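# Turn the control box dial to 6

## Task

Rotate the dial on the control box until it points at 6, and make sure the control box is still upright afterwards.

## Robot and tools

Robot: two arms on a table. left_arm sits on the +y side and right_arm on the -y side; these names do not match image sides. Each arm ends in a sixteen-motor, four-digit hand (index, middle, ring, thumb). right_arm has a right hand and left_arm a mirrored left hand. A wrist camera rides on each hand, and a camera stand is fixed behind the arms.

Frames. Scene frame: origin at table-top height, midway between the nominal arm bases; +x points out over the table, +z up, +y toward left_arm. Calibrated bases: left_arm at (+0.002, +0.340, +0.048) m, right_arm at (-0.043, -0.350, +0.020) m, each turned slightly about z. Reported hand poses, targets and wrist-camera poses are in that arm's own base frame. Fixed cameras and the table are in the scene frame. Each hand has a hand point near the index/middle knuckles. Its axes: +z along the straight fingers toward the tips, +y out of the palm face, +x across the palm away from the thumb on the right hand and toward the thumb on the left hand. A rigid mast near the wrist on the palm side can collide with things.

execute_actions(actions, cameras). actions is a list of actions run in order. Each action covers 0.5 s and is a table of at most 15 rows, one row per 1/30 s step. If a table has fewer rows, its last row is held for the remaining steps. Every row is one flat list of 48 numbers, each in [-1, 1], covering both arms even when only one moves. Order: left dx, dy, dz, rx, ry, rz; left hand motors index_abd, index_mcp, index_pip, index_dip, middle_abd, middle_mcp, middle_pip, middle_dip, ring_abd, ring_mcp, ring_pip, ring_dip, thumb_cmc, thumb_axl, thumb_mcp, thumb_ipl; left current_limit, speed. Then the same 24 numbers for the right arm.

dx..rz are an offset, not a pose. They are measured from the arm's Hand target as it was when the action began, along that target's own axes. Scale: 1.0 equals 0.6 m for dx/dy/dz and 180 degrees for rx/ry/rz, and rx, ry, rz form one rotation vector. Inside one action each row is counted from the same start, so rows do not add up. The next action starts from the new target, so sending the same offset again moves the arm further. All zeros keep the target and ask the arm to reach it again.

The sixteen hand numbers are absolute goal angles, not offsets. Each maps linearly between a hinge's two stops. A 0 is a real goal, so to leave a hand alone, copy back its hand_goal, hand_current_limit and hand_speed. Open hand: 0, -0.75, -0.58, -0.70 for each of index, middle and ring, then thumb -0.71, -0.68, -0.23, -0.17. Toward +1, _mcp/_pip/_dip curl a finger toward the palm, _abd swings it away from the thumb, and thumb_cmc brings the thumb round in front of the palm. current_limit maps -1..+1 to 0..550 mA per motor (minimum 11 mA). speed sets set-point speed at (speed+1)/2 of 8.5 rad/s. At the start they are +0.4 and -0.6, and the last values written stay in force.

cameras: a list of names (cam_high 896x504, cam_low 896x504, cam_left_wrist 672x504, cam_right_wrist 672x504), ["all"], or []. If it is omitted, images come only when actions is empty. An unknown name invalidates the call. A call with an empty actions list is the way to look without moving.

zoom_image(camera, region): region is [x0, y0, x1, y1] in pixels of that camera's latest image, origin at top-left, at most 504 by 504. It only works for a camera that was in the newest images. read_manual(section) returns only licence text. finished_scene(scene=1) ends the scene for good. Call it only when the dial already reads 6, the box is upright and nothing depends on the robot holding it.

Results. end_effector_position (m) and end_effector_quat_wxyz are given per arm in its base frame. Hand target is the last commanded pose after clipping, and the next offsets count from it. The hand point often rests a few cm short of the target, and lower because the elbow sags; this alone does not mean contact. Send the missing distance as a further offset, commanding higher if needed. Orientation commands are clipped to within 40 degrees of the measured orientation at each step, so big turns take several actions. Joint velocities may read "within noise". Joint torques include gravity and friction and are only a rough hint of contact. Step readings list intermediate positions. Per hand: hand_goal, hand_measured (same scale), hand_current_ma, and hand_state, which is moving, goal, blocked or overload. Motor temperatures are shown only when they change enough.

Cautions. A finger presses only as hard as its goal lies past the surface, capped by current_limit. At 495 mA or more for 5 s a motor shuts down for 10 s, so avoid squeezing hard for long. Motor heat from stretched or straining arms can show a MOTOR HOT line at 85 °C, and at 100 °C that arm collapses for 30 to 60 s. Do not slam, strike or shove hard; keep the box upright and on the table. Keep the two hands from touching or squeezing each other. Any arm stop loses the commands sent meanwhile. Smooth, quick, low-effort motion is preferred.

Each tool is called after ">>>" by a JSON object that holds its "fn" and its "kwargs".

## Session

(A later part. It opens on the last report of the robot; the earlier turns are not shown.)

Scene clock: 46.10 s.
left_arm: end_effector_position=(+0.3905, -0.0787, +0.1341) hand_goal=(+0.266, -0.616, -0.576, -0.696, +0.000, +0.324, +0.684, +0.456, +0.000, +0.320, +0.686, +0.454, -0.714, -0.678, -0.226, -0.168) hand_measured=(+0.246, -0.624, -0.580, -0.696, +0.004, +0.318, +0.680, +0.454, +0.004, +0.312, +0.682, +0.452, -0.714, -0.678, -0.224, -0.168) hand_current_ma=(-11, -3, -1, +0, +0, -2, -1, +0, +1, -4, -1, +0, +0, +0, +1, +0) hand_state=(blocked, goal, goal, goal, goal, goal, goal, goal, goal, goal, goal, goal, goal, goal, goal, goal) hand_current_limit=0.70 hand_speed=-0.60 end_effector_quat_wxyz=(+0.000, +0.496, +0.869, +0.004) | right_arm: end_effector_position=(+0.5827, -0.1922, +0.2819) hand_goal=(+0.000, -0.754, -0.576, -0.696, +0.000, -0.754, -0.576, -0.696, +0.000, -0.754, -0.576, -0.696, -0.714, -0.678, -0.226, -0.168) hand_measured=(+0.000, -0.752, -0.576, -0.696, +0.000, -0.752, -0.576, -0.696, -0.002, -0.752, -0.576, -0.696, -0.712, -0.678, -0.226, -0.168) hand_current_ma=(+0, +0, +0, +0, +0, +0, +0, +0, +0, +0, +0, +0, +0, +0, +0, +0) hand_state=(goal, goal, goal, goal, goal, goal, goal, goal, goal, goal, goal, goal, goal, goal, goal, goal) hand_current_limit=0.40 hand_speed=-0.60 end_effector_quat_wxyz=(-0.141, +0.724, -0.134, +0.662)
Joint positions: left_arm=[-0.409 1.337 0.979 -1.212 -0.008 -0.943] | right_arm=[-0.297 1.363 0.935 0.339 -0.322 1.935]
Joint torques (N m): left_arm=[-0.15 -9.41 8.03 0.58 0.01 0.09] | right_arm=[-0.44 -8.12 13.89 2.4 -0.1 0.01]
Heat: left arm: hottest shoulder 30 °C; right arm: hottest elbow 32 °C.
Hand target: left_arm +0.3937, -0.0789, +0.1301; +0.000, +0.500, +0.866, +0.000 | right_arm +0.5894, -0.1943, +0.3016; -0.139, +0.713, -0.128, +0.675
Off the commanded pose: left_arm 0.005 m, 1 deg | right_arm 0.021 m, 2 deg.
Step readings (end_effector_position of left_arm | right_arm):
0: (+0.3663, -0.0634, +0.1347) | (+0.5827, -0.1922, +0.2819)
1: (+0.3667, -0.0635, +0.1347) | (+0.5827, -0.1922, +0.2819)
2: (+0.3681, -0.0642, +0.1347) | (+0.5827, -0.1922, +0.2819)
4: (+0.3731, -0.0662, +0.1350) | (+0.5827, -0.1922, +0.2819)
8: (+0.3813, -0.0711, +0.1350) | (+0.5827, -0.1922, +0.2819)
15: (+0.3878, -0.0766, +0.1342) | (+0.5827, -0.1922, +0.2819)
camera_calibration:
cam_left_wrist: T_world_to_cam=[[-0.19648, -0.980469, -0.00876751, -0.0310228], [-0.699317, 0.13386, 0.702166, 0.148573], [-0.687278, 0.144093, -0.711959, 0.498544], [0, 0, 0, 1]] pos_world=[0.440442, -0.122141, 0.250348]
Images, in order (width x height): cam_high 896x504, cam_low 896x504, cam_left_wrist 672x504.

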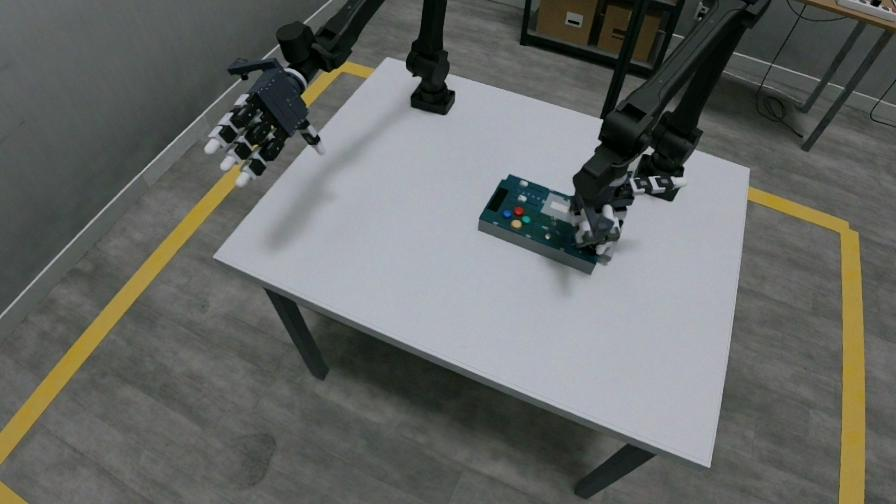

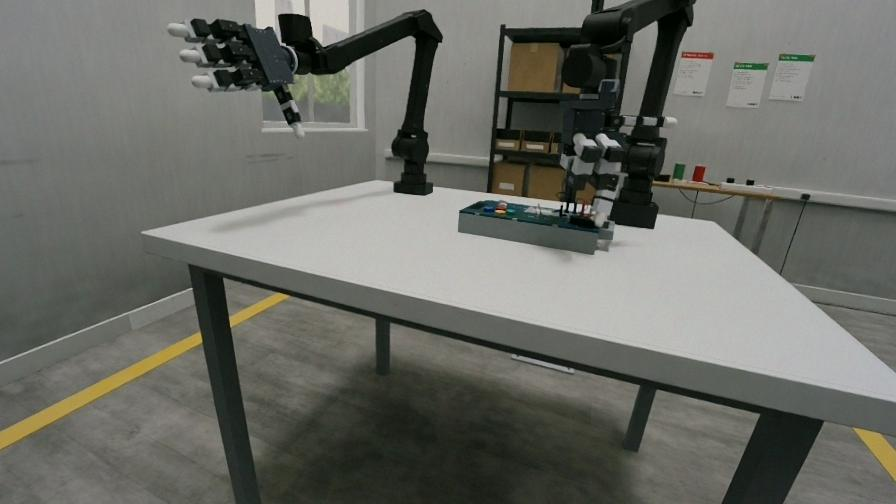

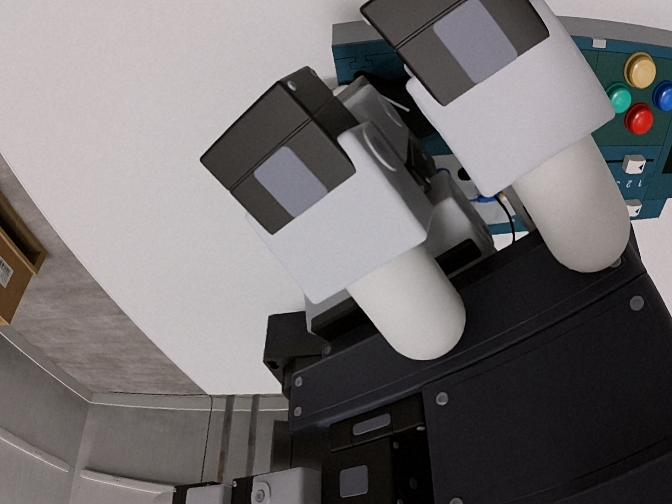

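>>> {"fn": "execute_actions", "kwargs": {"actions": [[[-0.0507,0.0044,0,0,0,0.1111,0.267,-0.616,-0.576,-0.696,0,0.324,0.684,0.456,0,0.32,0.686,0.454,-0.714,-0.678,-0.226,-0.168,0.7,-0.6,0,0,0,0,0,0,0,-0.754,-0.576,-0.696,0,-0.754,-0.576,-0.696,0,-0.754,-0.576,-0.696,-0.714,-0.678,-0.226,-0.168,0.4,-0.6]]], "cameras": ["cam_high","cam_low","cam_left_wrist"]}}

>>> {"fn": "zoom_image", "kwargs": {"camera": "cam_left_wrist", "region": [300, 0, 440, 120]}}

>>> {"fn": "zoom_image", "kwargs": {"camera": "cam_high", "region": [560, 200, 640, 280]}}

Scene clock: 47.63 s.
left_arm: end_effector_position=(+0.4073, -0.0994, +0.1344) hand_goal=(+0.266, -0.616, -0.576, -0.696, +0.000, +0.324, +0.684, +0.456, +0.000, +0.320, +0.686, +0.454, -0.714, -0.678, -0.226, -0.168) hand_measured=(+0.232, -0.640, -0.592, -0.704, +0.004, +0.318, +0.680, +0.454, +0.004, +0.312, +0.682, +0.452, -0.714, -0.678, -0.224, -0.168) hand_current_ma=(-27, -21, -10, -3, +0, -2, -1, +0, +1, -4, -1, +0, +0, +0, +1, +0) hand_state=(blocked, blocked, goal, goal, goal, goal, goal, goal, goal, goal, goal, goal, goal, goal, goal, goal) hand_current_limit=0.70 hand_speed=-0.60 end_effector_quat_wxyz=(-0.005, +0.634, +0.773, +0.007) | right_arm: end_effector_position=(+0.5827, -0.1922, +0.2819) hand_goal=(+0.000, -0.754, -0.576, -0.696, +0.000, -0.754, -0.576, -0.696, +0.000, -0.754, -0.576, -0.696, -0.714, -0.678, -0.226, -0.168) hand_measured=(+0.000, -0.752, -0.576, -0.696, +0.000, -0.752, -0.576, -0.696, -0.002, -0.752, -0.576, -0.696, -0.712, -0.678, -0.226, -0.168) hand_current_ma=(+0, +0, +0, +0, +0, +0, +0, +0, +0, +0, +0, +0, +0, +0, +0, +0) hand_state=(goal, goal, goal, goal, goal, goal, goal, goal, goal, goal, goal, goal, goal, goal, goal, goal) hand_current_limit=0.40 hand_speed=-0.60 end_effector_quat_wxyz=(-0.141, +0.724, -0.134, +0.662)
Joint positions: left_arm=[-0.405 1.336 0.979 -1.219 -0.017 -0.602] | right_arm=[-0.297 1.363 0.935 0.339 -0.322 1.935]
Joint torques (N m): left_arm=[-1.61 -9.88 8.08 0.87 0.33 0.08] | right_arm=[-0.5 -8.18 13.89 2.41 -0.1 0.01]
Heat: left arm: hottest shoulder 30 °C; right arm: hottest elbow 32 °C.
Hand target: left_arm +0.4112, -0.1040, +0.1300; +0.000, +0.643, +0.766, +0.000 | right_arm +0.5894, -0.1943, +0.3016; -0.139, +0.713, -0.128, +0.675
Off the commanded pose: left_arm 0.007 m, 2 deg | right_arm 0.021 m, 2 deg.
Step readings (end_effector_position of left_arm | right_arm):
0: (+0.3905, -0.0788, +0.1341) | (+0.5827, -0.1922, +0.2819)
1: (+0.3907, -0.0790, +0.1341) | (+0.5827, -0.1922, +0.2819)
2: (+0.3920, -0.0801, +0.1342) | (+0.5827, -0.1922, +0.2819)
4: (+0.3956, -0.0833, +0.1344) | (+0.5827, -0.1922, +0.2819)
8: (+0.4018, -0.0907, +0.1346) | (+0.5827, -0.1922, +0.2819)
15: (+0.4054, -0.0976, +0.1343) | (+0.5827, -0.1922, +0.2819)
camera_calibration:
cam_left_wrist: T_world_to_cam=[[-0.509198, -0.860487, -0.0166957, 0.0924427], [-0.612545, 0.348714, 0.709357, 0.148025], [-0.604571, 0.37143, -0.704652, 0.501113], [0, 0, 0, 1]] pos_world=[0.440702, -0.158201, 0.249651]
Images, in order (width x height): cam_high 896x504, cam_low 896x504, cam_left_wrist 672x504.

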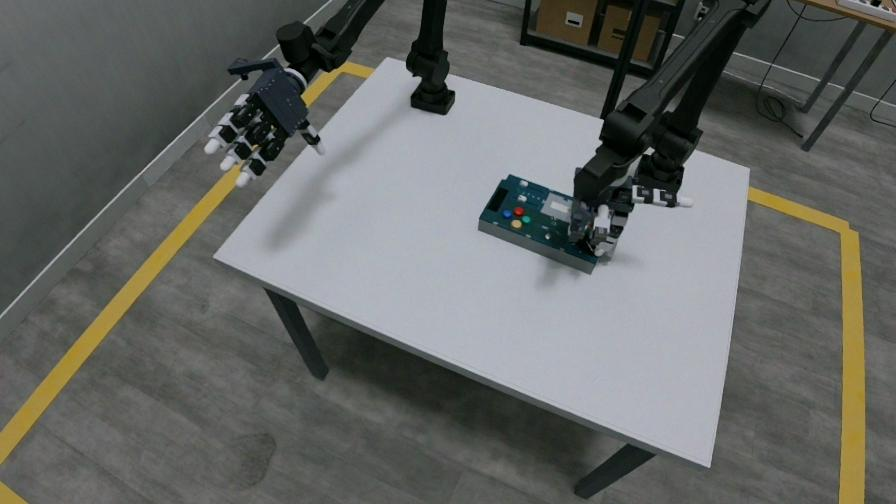

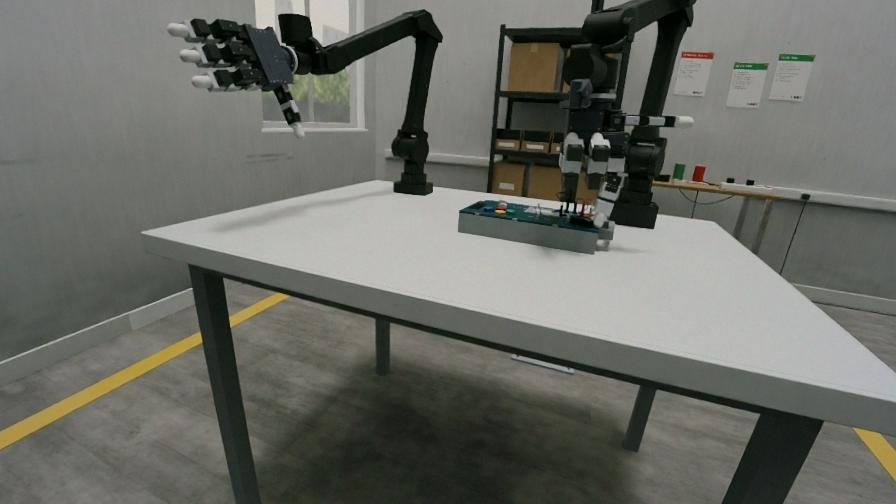

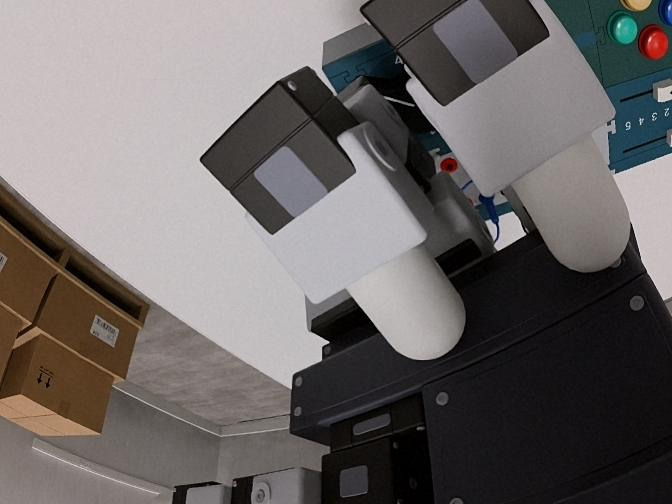

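Scaled by 3.600 from the camera's 672x504 image, which has a finer 960x720 frame.

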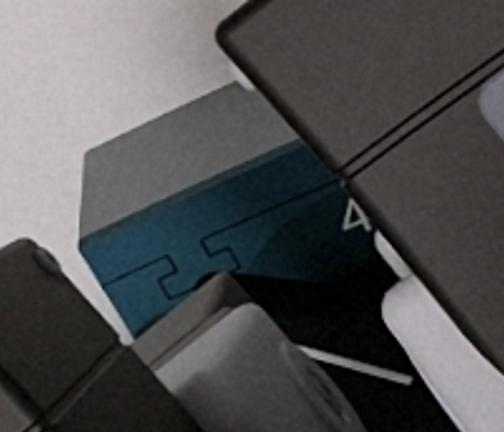

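Scaled by 6.300 from the camera's 896x504 image, which has a finer 1280x720 frame.

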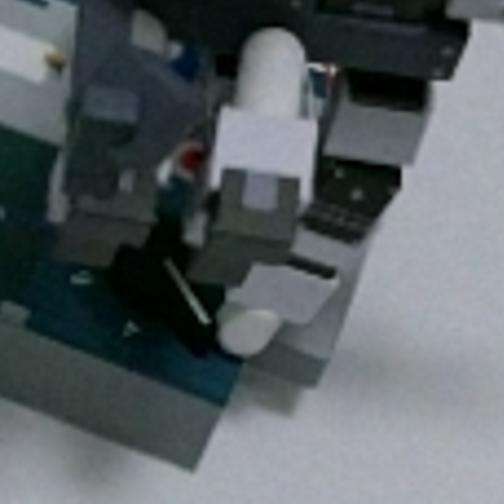

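>>> {"fn": "execute_actions", "kwargs": {"actions": [[[-0.0507,0.0044,0,0,0,0.1111,0.267,-0.616,-0.576,-0.696,0,0.324,0.684,0.456,0,0.32,0.686,0.454,-0.714,-0.678,-0.226,-0.168,0.7,-0.6,0,0,0,0,0,0,0,-0.754,-0.576,-0.696,0,-0.754,-0.576,-0.696,0,-0.754,-0.576,-0.696,-0.714,-0.678,-0.226,-0.168,0.4,-0.6]]], "cameras": ["cam_high","cam_low","cam_left_wrist"]}}

>>> {"fn": "zoom_image", "kwargs": {"camera": "cam_left_wrist", "region": [300, 0, 440, 120]}}

>>> {"fn": "zoom_image", "kwargs": {"camera": "cam_high", "region": [560, 200, 640, 280]}}

Scene clock: 49.77 s.
left_arm: end_effector_position=(+0.4163, -0.1251, +0.1352) hand_goal=(+0.266, -0.616, -0.576, -0.696, +0.000, +0.324, +0.684, +0.456, +0.000, +0.320, +0.686, +0.454, -0.714, -0.678, -0.226, -0.168) hand_measured=(+0.218, -0.666, -0.610, -0.716, +0.004, +0.318, +0.680, +0.454, +0.004, +0.312, +0.682, +0.452, -0.714, -0.678, -0.224, -0.168) hand_current_ma=(-47, -70, -34, -13, +0, -2, -1, +0, +1, -4, -1, +0, +0, +0, +1, +0) hand_state=(blocked, blocked, blocked, goal, goal, goal, goal, goal, goal, goal, goal, goal, goal, goal, goal, goal) hand_current_limit=0.70 hand_speed=-0.60 end_effector_quat_wxyz=(-0.009, +0.757, +0.653, +0.011) | right_arm: end_effector_position=(+0.5827, -0.1922, +0.2819) hand_goal=(+0.000, -0.754, -0.576, -0.696, +0.000, -0.754, -0.576, -0.696, +0.000, -0.754, -0.576, -0.696, -0.714, -0.678, -0.226, -0.168) hand_measured=(+0.000, -0.752, -0.576, -0.696, +0.000, -0.752, -0.576, -0.696, -0.002, -0.752, -0.576, -0.696, -0.712, -0.678, -0.226, -0.168) hand_current_ma=(+0, +0, +0, +0, +0, +0, +0, +0, +0, +0, +0, +0, +0, +0, +0, +0) hand_state=(goal, goal, goal, goal, goal, goal, goal, goal, goal, goal, goal, goal, goal, goal, goal, goal) hand_current_limit=0.40 hand_speed=-0.60 end_effector_quat_wxyz=(-0.141, +0.724, -0.134, +0.662)
Joint positions: left_arm=[-0.401 1.334 0.979 -1.223 -0.027 -0.254] | right_arm=[-0.297 1.363 0.935 0.339 -0.322 1.935]
Joint torques (N m): left_arm=[-0.85 -9.23 8.14 1.06 0.73 0.21] | right_arm=[-0.44 -8.12 13.9 2.4 -0.09 0.01]
Heat: left arm: hottest shoulder 30 °C; right arm: hottest elbow 32 °C.
Hand target: left_arm +0.4190, -0.1335, +0.1300; +0.000, +0.766, +0.643, +0.000 | right_arm +0.5894, -0.1943, +0.3016; -0.139, +0.713, -0.128, +0.675
Off the commanded pose: left_arm 0.010 m, 2 deg | right_arm 0.021 m, 2 deg.
Step readings (end_effector_position of left_arm | right_arm):
0: (+0.4073, -0.0994, +0.1344) | (+0.5827, -0.1922, +0.2819)
1: (+0.4075, -0.0996, +0.1344) | (+0.5827, -0.1922, +0.2819)
2: (+0.4082, -0.1009, +0.1346) | (+0.5827, -0.1922, +0.2819)
4: (+0.4103, -0.1048, +0.1350) | (+0.5827, -0.1922, +0.2819)
8: (+0.4135, -0.1137, +0.1353) | (+0.5827, -0.1922, +0.2819)
15: (+0.4154, -0.1225, +0.1353) | (+0.5827, -0.1922, +0.2819)
camera_calibration:
cam_left_wrist: T_world_to_cam=[[-0.769909, -0.637779, -0.0218827, 0.212013], [-0.456945, 0.527025, 0.716551, 0.118367], [-0.445468, 0.561678, -0.697191, 0.473237], [0, 0, 0, 1]] pos_world=[0.42813, -0.192972, 0.24976]
Images, in order (width x height): cam_high 896x504, cam_low 896x504, cam_left_wrist 672x504.

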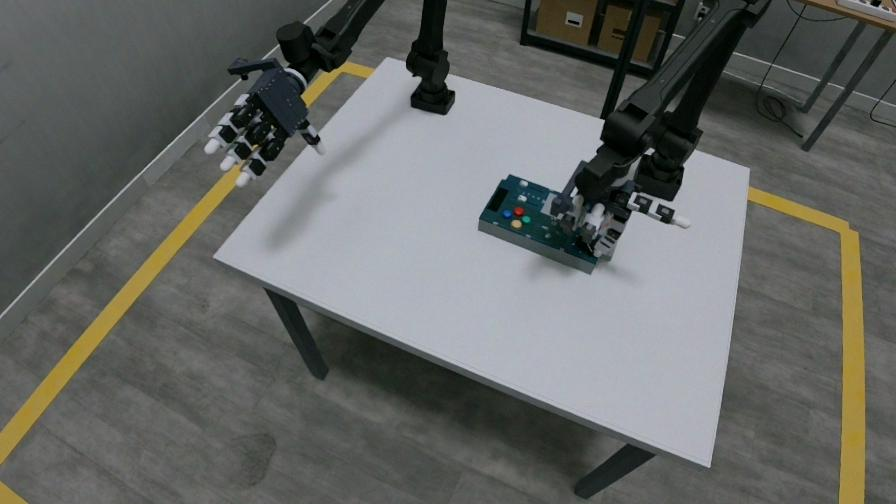

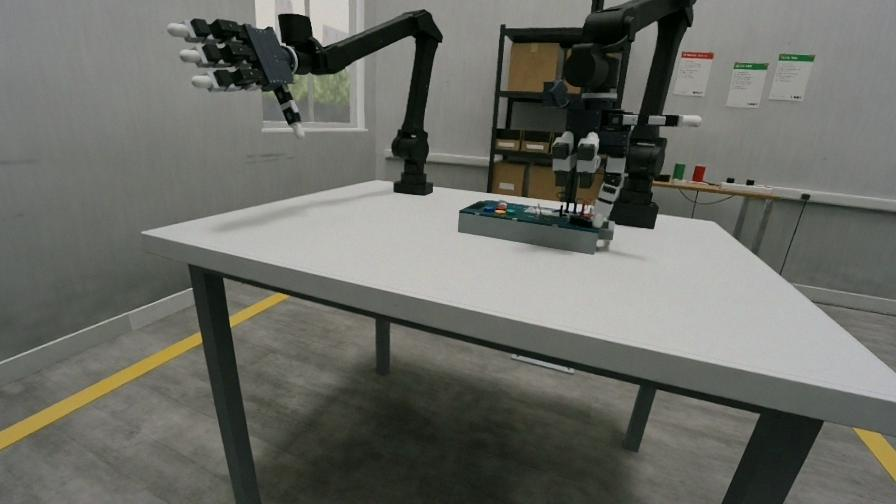

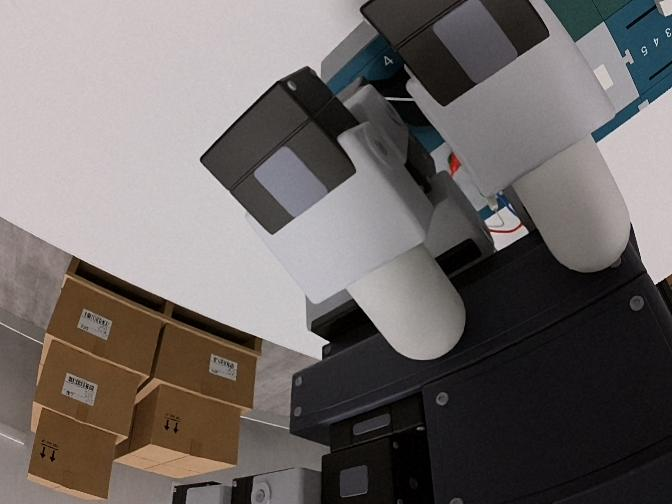

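Scaled by 3.600 from the camera's 672x504 image, which has a finer 960x720 frame.

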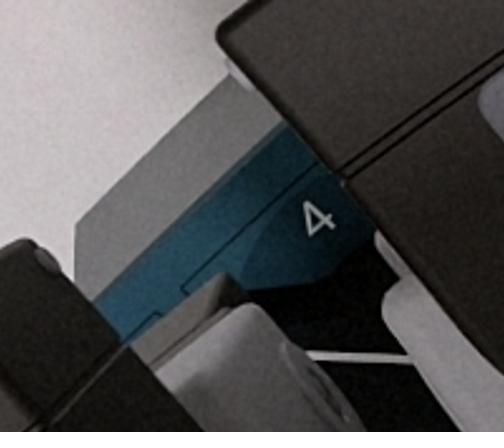

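Scaled by 6.300 from the camera's 896x504 image, which has a finer 1280x720 frame.

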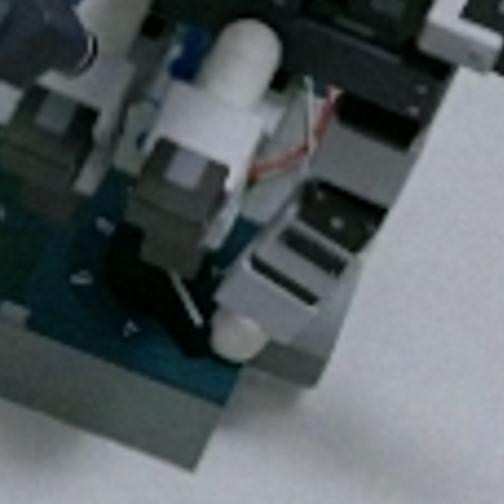

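>>> {"fn": "execute_actions", "kwargs": {"actions": [[[0,0,0,0,0,0,0.467,-0.452,-0.489,-0.638,0,0.324,0.684,0.456,0,0.32,0.686,0.454,-0.714,-0.678,-0.226,-0.168,0.7,-0.9,0,0,0,0,0,0,0,-0.754,-0.576,-0.696,0,-0.754,-0.576,-0.696,0,-0.754,-0.576,-0.696,-0.714,-0.678,-0.226,-0.168,0.4,-0.6]]], "cameras": ["cam_high","cam_low","cam_left_wrist"]}}

>>> {"fn": "zoom_image", "kwargs": {"camera": "cam_left_wrist", "region": [300, 0, 440, 120]}}

>>> {"fn": "zoom_image", "kwargs": {"camera": "cam_high", "region": [560, 200, 640, 280]}}

Scene clock: 51.53 s.
left_arm: end_effector_position=(+0.4167, -0.1304, +0.1341) hand_goal=(+0.466, -0.452, -0.490, -0.638, +0.000, +0.324, +0.684, +0.456, +0.000, +0.320, +0.686, +0.454, -0.714, -0.678, -0.226, -0.168) hand_measured=(+0.458, -0.458, -0.494, -0.642, +0.004, +0.318, +0.680, +0.454, +0.004, +0.312, +0.682, +0.452, -0.714, -0.678, -0.224, -0.168) hand_current_ma=(-2, -2, -1, -1, +0, -2, -1, +0, +1, -4, -1, +0, +0, +0, +1, +0) hand_state=(goal, goal, goal, goal, goal, goal, goal, goal, goal, goal, goal, goal, goal, goal, goal, goal) hand_current_limit=0.70 hand_speed=-0.90 end_effector_quat_wxyz=(+0.000, +0.762, +0.647, +0.001) | right_arm: end_effector_position=(+0.5827, -0.1922, +0.2819) hand_goal=(+0.000, -0.754, -0.576, -0.696, +0.000, -0.754, -0.576, -0.696, +0.000, -0.754, -0.576, -0.696, -0.714, -0.678, -0.226, -0.168) hand_measured=(+0.000, -0.752, -0.576, -0.696, +0.000, -0.752, -0.576, -0.696, -0.002, -0.752, -0.576, -0.696, -0.712, -0.678, -0.226, -0.168) hand_current_ma=(+0, +0, +0, +0, +0, +0, +0, +0, +0, +0, +0, +0, +0, +0, +0, +0) hand_state=(goal, goal, goal, goal, goal, goal, goal, goal, goal, goal, goal, goal, goal, goal, goal, goal) hand_current_limit=0.40 hand_speed=-0.60 end_effector_quat_wxyz=(-0.141, +0.724, -0.134, +0.662)
Joint positions: left_arm=[-0.4 1.334 0.978 -1.214 -0.002 -0.237] | right_arm=[-0.297 1.363 0.935 0.339 -0.322 1.935]
Joint torques (N m): left_arm=[-1.55 -9.35 8.34 0.72 -0.08 0.02] | right_arm=[-0.5 -8.12 13.89 2.41 -0.09 0.01]
Heat: left arm: hottest shoulder 30 °C; right arm: hottest elbow 33 °C.
Hand target: left_arm +0.4190, -0.1336, +0.1302; +0.000, +0.766, +0.643, +0.000 | right_arm +0.5894, -0.1943, +0.3016; -0.139, +0.713, -0.128, +0.675
Off the commanded pose: left_arm 0.006 m, 1 deg | right_arm 0.021 m, 2 deg.
Step readings (end_effector_position of left_arm | right_arm):
0: (+0.4163, -0.1251, +0.1352) | (+0.5827, -0.1922, +0.2819)
1: (+0.4163, -0.1251, +0.1352) | (+0.5827, -0.1922, +0.2819)
2: (+0.4163, -0.1251, +0.1352) | (+0.5827, -0.1922, +0.2819)
4: (+0.4163, -0.1250, +0.1352) | (+0.5827, -0.1922, +0.2819)
8: (+0.4158, -0.1249, +0.1349) | (+0.5827, -0.1922, +0.2819)
15: (+0.4167, -0.1302, +0.1341) | (+0.5827, -0.1922, +0.2819)
camera_calibration:
cam_left_wrist: T_world_to_cam=[[-0.779556, -0.626324, -0.00319316, 0.211899], [-0.446493, 0.552139, 0.704121, 0.122837], [-0.439245, 0.550328, -0.710073, 0.4733], [0, 0, 0, 1]] pos_world=[0.427929, -0.195576, 0.250262]
Images, in order (width x height): cam_high 896x504, cam_low 896x504, cam_left_wrist 672x504.

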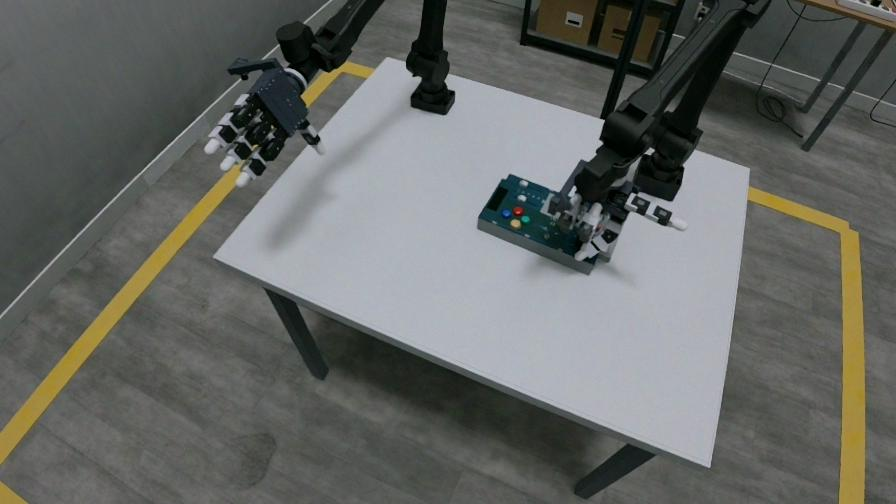

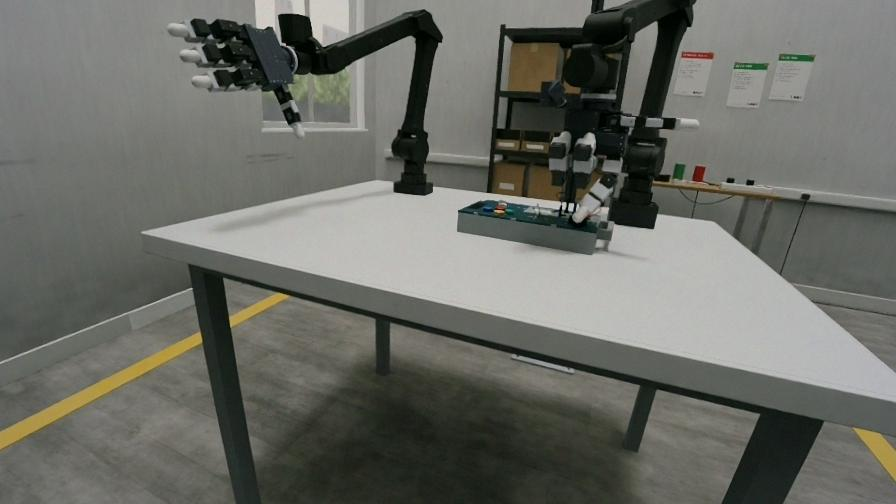

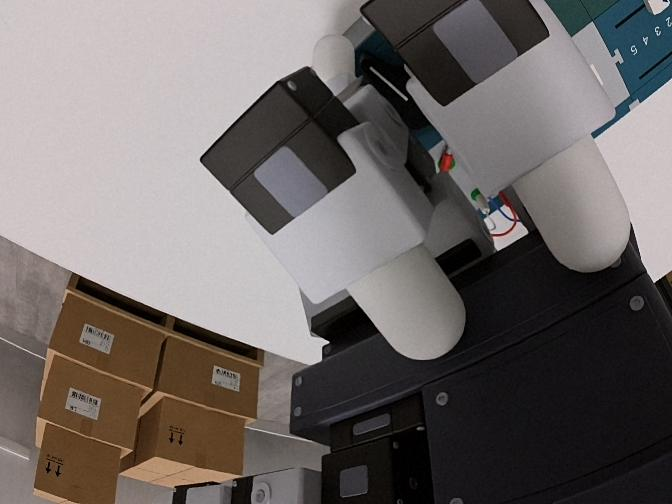

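Scaled by 3.600 from the camera's 672x504 image, which has a finer 960x720 frame.

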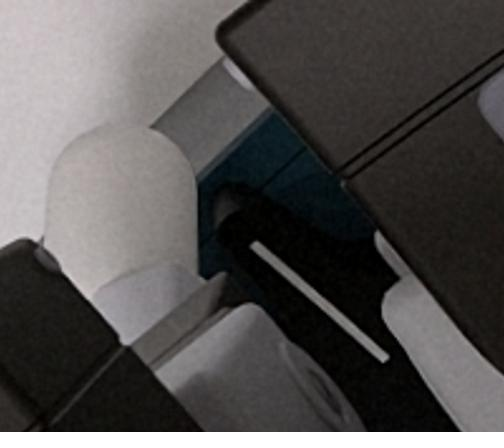

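Scaled by 6.300 from the camera's 896x504 image, which has a finer 1280x720 frame.

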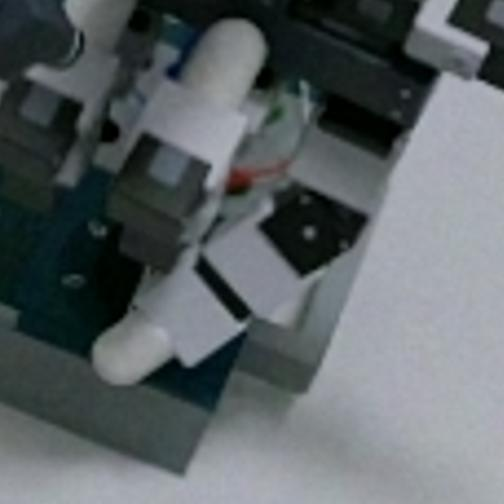

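>>> {"fn": "execute_actions", "kwargs": {"actions": [[[0,0,0,0,0,0,0.2,-0.452,-0.489,-0.638,0,0.324,0.684,0.456,0,0.32,0.686,0.454,-0.714,-0.678,-0.226,-0.168,0.7,-0.8,0,0,0,0,0,0,0,-0.754,-0.576,-0.696,0,-0.754,-0.576,-0.696,0,-0.754,-0.576,-0.696,-0.714,-0.678,-0.226,-0.168,0.4,-0.6]],[[0,0,0,0,0,0,0.2,-0.616,-0.576,-0.696,0,0.324,0.684,0.456,0,0.32,0.686,0.454,-0.714,-0.678,-0.226,-0.168,0.7,-0.8,0,0,0,0,0,0,0,-0.754,-0.576,-0.696,0,-0.754,-0.576,-0.696,0,-0.754,-0.576,-0.696,-0.714,-0.678,-0.226,-0.168,0.4,-0.6]]], "cameras": ["cam_high","cam_low","cam_left_wrist"]}}

>>> {"fn": "zoom_image", "kwargs": {"camera": "cam_left_wrist", "region": [300, 0, 440, 120]}}

>>> {"fn": "zoom_image", "kwargs": {"camera": "cam_high", "region": [560, 200, 640, 280]}}

Scene clock: 54.60 s.
left_arm: end_effector_position=(+0.4178, -0.1310, +0.1344) hand_goal=(+0.200, -0.616, -0.576, -0.696, +0.000, +0.324, +0.684, +0.456, +0.000, +0.320, +0.686, +0.454, -0.714, -0.678, -0.226, -0.168) hand_measured=(+0.202, -0.582, -0.568, -0.692, +0.004, +0.318, +0.680, +0.454, +0.004, +0.312, +0.682, +0.452, -0.714, -0.678, -0.224, -0.168) hand_current_ma=(+0, +39, +3, +1, +0, -2, -1, +0, +1, -4, -1, +0, +0, +0, +1, +0) hand_state=(goal, blocked, goal, goal, goal, goal, goal, goal, goal, goal, goal, goal, goal, goal, goal, goal) hand_current_limit=0.70 hand_speed=-0.80 end_effector_quat_wxyz=(+0.002, +0.763, +0.647, +0.002) | right_arm: end_effector_position=(+0.5827, -0.1922, +0.2819) hand_goal=(+0.000, -0.754, -0.576, -0.696, +0.000, -0.754, -0.576, -0.696, +0.000, -0.754, -0.576, -0.696, -0.714, -0.678, -0.226, -0.168) hand_measured=(+0.000, -0.752, -0.576, -0.696, +0.000, -0.752, -0.576, -0.696, -0.002, -0.752, -0.576, -0.696, -0.712, -0.678, -0.226, -0.168) hand_current_ma=(+0, +0, +0, +0, +0, +0, +0, +0, +0, +0, +0, +0, +0, +0, +0, +0) hand_state=(goal, goal, goal, goal, goal, goal, goal, goal, goal, goal, goal, goal, goal, goal, goal, goal) hand_current_limit=0.40 hand_speed=-0.60 end_effector_quat_wxyz=(-0.141, +0.724, -0.134, +0.662)
Joint positions: left_arm=[-0.4 1.334 0.978 -1.209 -0.002 -0.236] | right_arm=[-0.297 1.363 0.935 0.339 -0.322 1.935]
Joint torques (N m): left_arm=[-1.2 -9.17 8.34 0.4 -0.03 0.02] | right_arm=[-0.44 -8.12 13.9 2.39 -0.09 0.01]
Heat: left arm: hottest shoulder 30 °C; right arm: hottest elbow 33 °C.
Hand target: left_arm +0.4191, -0.1336, +0.1302; +0.000, +0.766, +0.643, +0.000 | right_arm +0.5894, -0.1943, +0.3016; -0.139, +0.713, -0.128, +0.675
Off the commanded pose: left_arm 0.005 m, 1 deg | right_arm 0.021 m, 2 deg.
Step readings (end_effector_position of left_arm | right_arm):
0: (+0.4167, -0.1305, +0.1341) | (+0.5827, -0.1922, +0.2819)
1: (+0.4167, -0.1305, +0.1341) | (+0.5827, -0.1922, +0.2819)
2: (+0.4167, -0.1305, +0.1341) | (+0.5827, -0.1922, +0.2819)
4: (+0.4167, -0.1305, +0.1341) | (+0.5827, -0.1922, +0.2819)
8: (+0.4167, -0.1305, +0.1341) | (+0.5827, -0.1922, +0.2819)
15: (+0.4167, -0.1305, +0.1341) | (+0.5827, -0.1922, +0.2819)
16: (+0.4167, -0.1305, +0.1341) | (+0.5827, -0.1922, +0.2819)
17: (+0.4167, -0.1305, +0.1341) | (+0.5827, -0.1922, +0.2819)
19: (+0.4167, -0.1305, +0.1341) | (+0.5827, -0.1922, +0.2819)
23: (+0.4171, -0.1307, +0.1342) | (+0.5827, -0.1922, +0.2819)
30: (+0.4178, -0.1310, +0.1344) | (+0.5827, -0.1922, +0.2819)
camera_calibration:
cam_left_wrist: T_world_to_cam=[[-0.780281, -0.625407, -0.00535023, 0.213077], [-0.448761, 0.553891, 0.701297, 0.124963], [-0.435633, 0.54961, -0.712849, 0.473099], [0, 0, 0, 1]] pos_world=[0.428435, -0.195976, 0.250752]
Images, in order (width x height): cam_high 896x504, cam_low 896x504, cam_left_wrist 672x504.

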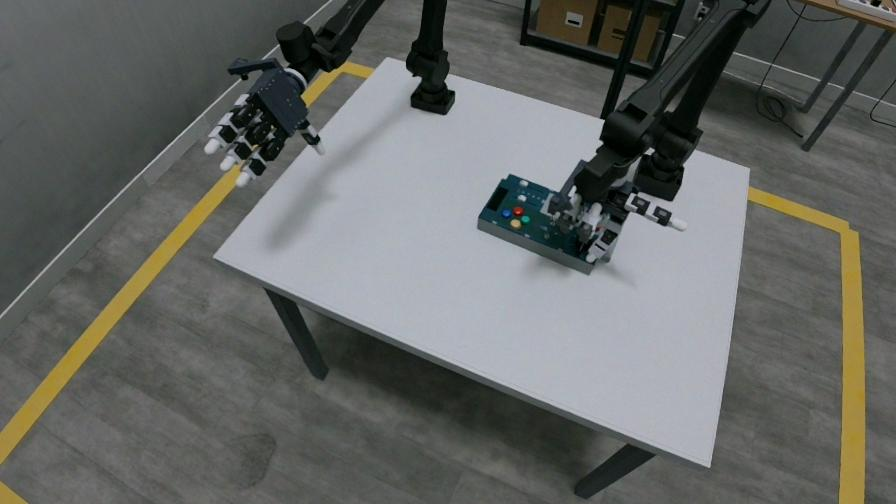

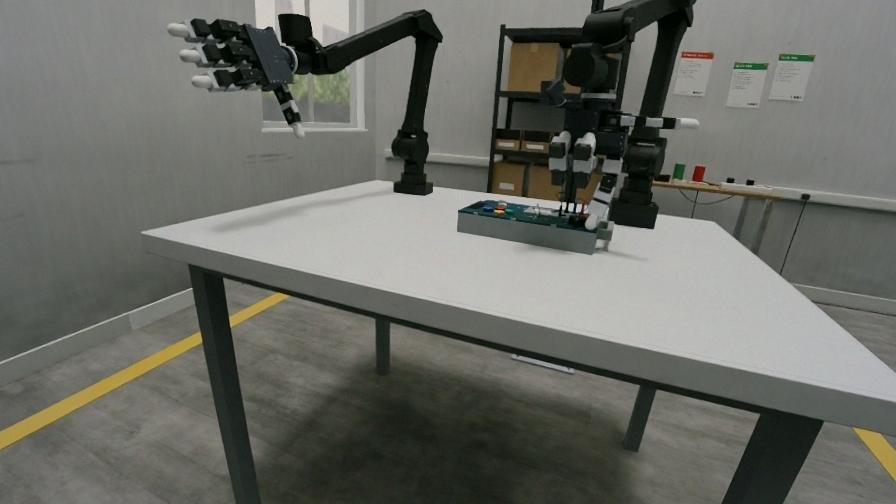

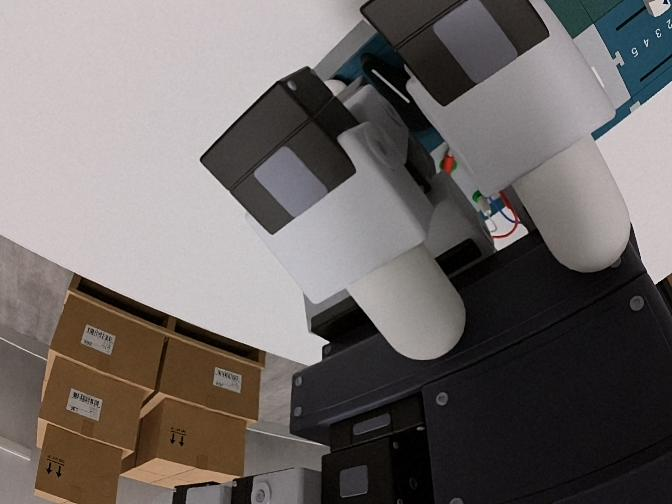

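Scaled by 3.600 from the camera's 672x504 image, which has a finer 960x720 frame.

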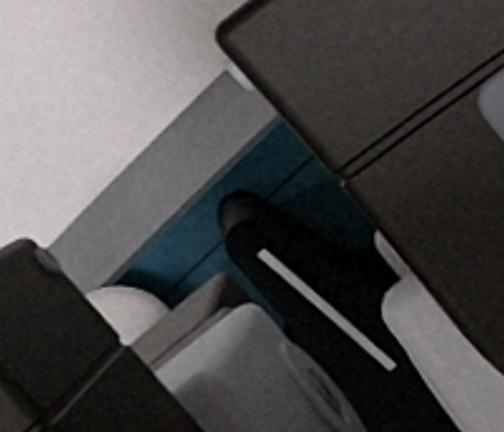

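Scaled by 6.300 from the camera's 896x504 image, which has a finer 1280x720 frame.

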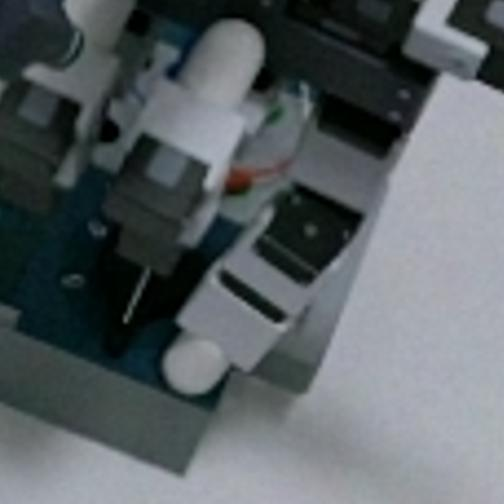

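>>> {"fn": "execute_actions", "kwargs": {"actions": [[[0.05435,-0.02763,0,0,0,-0.1333,0.333,-0.603,-0.576,-0.696,0,0.324,0.684,0.456,0,0.32,0.686,0.454,-0.714,-0.678,-0.226,-0.168,0.7,-0.8,0,0,0,0,0,0,0,-0.754,-0.576,-0.696,0,-0.754,-0.576,-0.696,0,-0.754,-0.576,-0.696,-0.714,-0.678,-0.226,-0.168,0.4,-0.6]]], "cameras": ["cam_high","cam_low","cam_left_wrist"]}}

>>> {"fn": "zoom_image", "kwargs": {"camera": "cam_left_wrist", "region": [300, 0, 440, 120]}}

>>> {"fn": "zoom_image", "kwargs": {"camera": "cam_high", "region": [560, 200, 640, 280]}}

>>> {"fn": "zoom_image", "kwargs": {"camera": "cam_low", "region": [560, 190, 620, 250]}}

Scene clock: 58.10 s.
left_arm: end_effector_position=(+0.4056, -0.0978, +0.1320) hand_goal=(+0.332, -0.604, -0.576, -0.696, +0.000, +0.324, +0.684, +0.456, +0.000, +0.320, +0.686, +0.454, -0.714, -0.678, -0.226, -0.168) hand_measured=(+0.326, -0.602, -0.574, -0.694, +0.004, +0.318, +0.680, +0.454, +0.004, +0.312, +0.682, +0.452, -0.714, -0.678, -0.224, -0.168) hand_current_ma=(-1, +0, +1, +1, +0, -2, -1, +0, +1, -4, -1, +0, +0, +0, +1, +0) hand_state=(goal, goal, goal, goal, goal, goal, goal, goal, goal, goal, goal, goal, goal, goal, goal, goal) hand_current_limit=0.70 hand_speed=-0.80 end_effector_quat_wxyz=(+0.001, +0.620, +0.785, -0.001) | right_arm: end_effector_position=(+0.5827, -0.1922, +0.2819) hand_goal=(+0.000, -0.754, -0.576, -0.696, +0.000, -0.754, -0.576, -0.696, +0.000, -0.754, -0.576, -0.696, -0.714, -0.678, -0.226, -0.168) hand_measured=(+0.000, -0.752, -0.576, -0.696, +0.000, -0.752, -0.576, -0.696, -0.002, -0.752, -0.576, -0.696, -0.712, -0.678, -0.226, -0.168) hand_current_ma=(+0, +0, +0, +0, +0, +0, +0, +0, +0, +0, +0, +0, +0, +0, +0, +0) hand_state=(goal, goal, goal, goal, goal, goal, goal, goal, goal, goal, goal, goal, goal, goal, goal, goal) hand_current_limit=0.40 hand_speed=-0.60 end_effector_quat_wxyz=(-0.141, +0.724, -0.134, +0.662)
Joint positions: left_arm=[-0.4 1.334 0.973 -1.209 0.003 -0.633] | right_arm=[-0.297 1.363 0.935 0.339 -0.322 1.935]
Joint torques (N m): left_arm=[-1.79 -9.29 8.4 0.64 -0.21 -0.13] | right_arm=[-0.44 -8.18 13.9 2.4 -0.09 0.01]
Motor temperatures (°C): left_arm=[27 30 27 26 24 21] | right_arm=[22 27 34 25 22 23]
Heat: left arm: hottest shoulder 30 °C; right arm: hottest elbow 34 °C.
Hand target: left_arm +0.4083, -0.0985, +0.1301; +0.000, +0.616, +0.788, +0.000 | right_arm +0.5894, -0.1943, +0.3016; -0.139, +0.713, -0.128, +0.675
Off the commanded pose: left_arm 0.003 m, 1 deg | right_arm 0.021 m, 2 deg.
Step readings (end_effector_position of left_arm | right_arm):
0: (+0.4178, -0.1310, +0.1344) | (+0.5827, -0.1922, +0.2819)
1: (+0.4177, -0.1308, +0.1344) | (+0.5827, -0.1922, +0.2819)
2: (+0.4174, -0.1293, +0.1344) | (+0.5827, -0.1922, +0.2819)
4: (+0.4156, -0.1241, +0.1335) | (+0.5827, -0.1922, +0.2819)
8: (+0.4110, -0.1127, +0.1316) | (+0.5827, -0.1922, +0.2819)
15: (+0.4073, -0.1018, +0.1319) | (+0.5827, -0.1922, +0.2819)
camera_calibration:
cam_left_wrist: T_world_to_cam=[[-0.477656, -0.878545, 0.00186533, 0.0758587], [-0.623817, 0.340657, 0.703424, 0.15266], [-0.618625, 0.334831, -0.710768, 0.500719], [0, 0, 0, 1]] pos_world=[0.441223, -0.153015, 0.248369]
Images, in order (width x height): cam_high 896x504, cam_low 896x504, cam_left_wrist 672x504.

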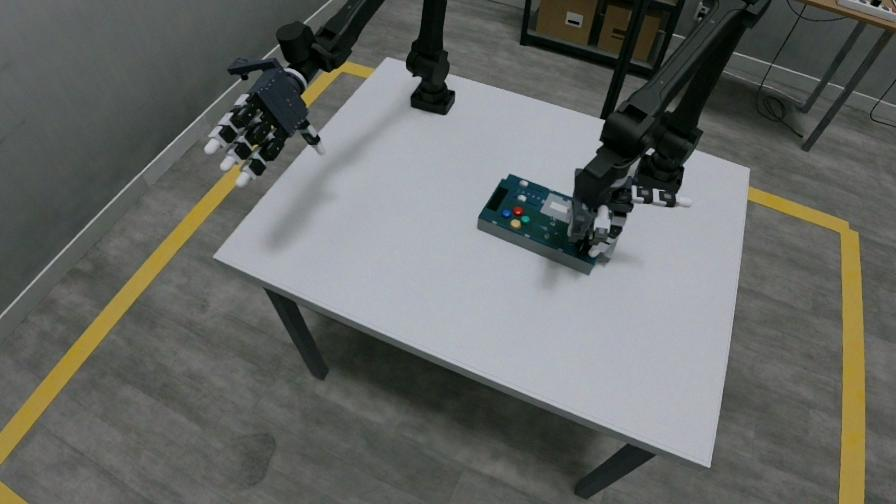

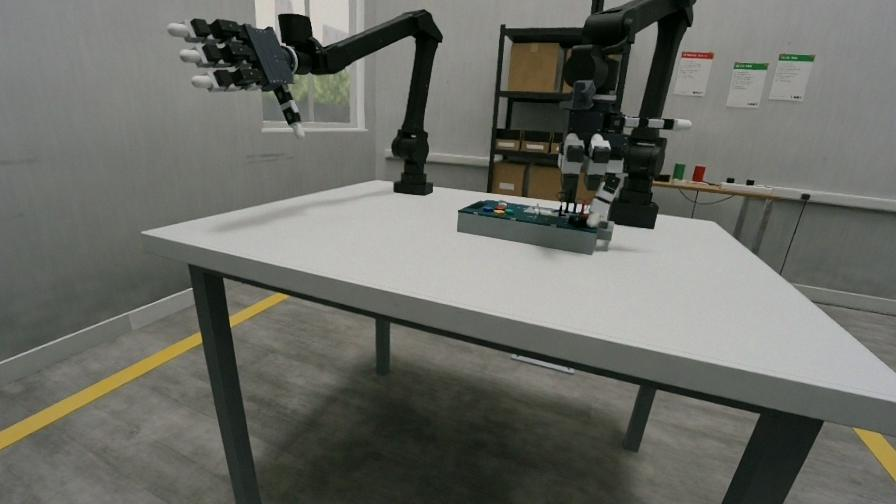

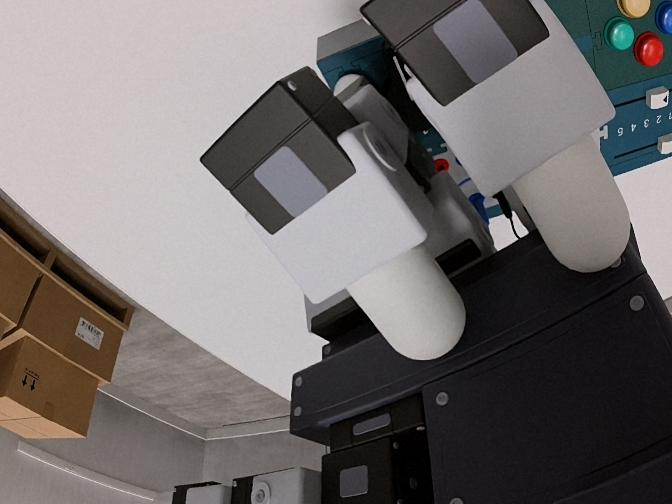

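Scaled by 3.600 from the camera's 672x504 image, which has a finer 960x720 frame.

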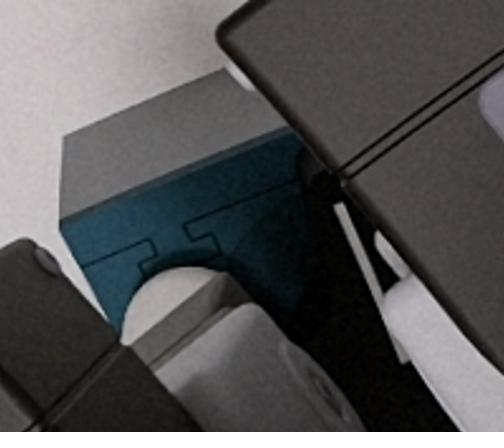

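Scaled by 6.300 from the camera's 896x504 image, which has a finer 1280x720 frame.

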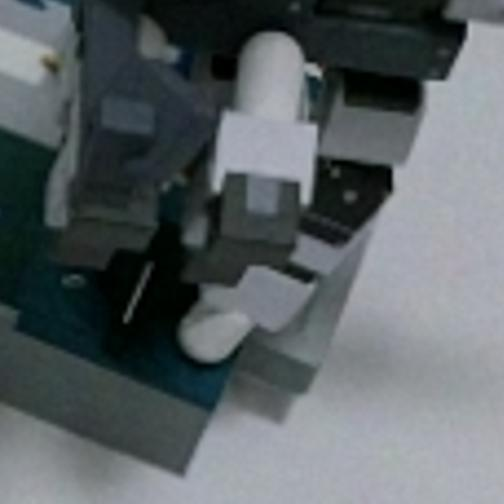

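Scaled by 8.400 from the camera's 896x504 image, which has a finer 1280x720 frame.

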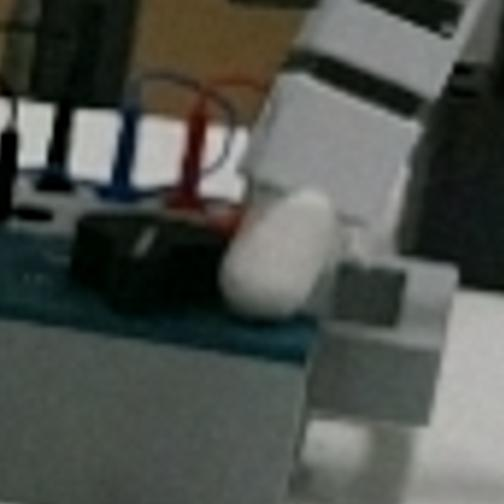

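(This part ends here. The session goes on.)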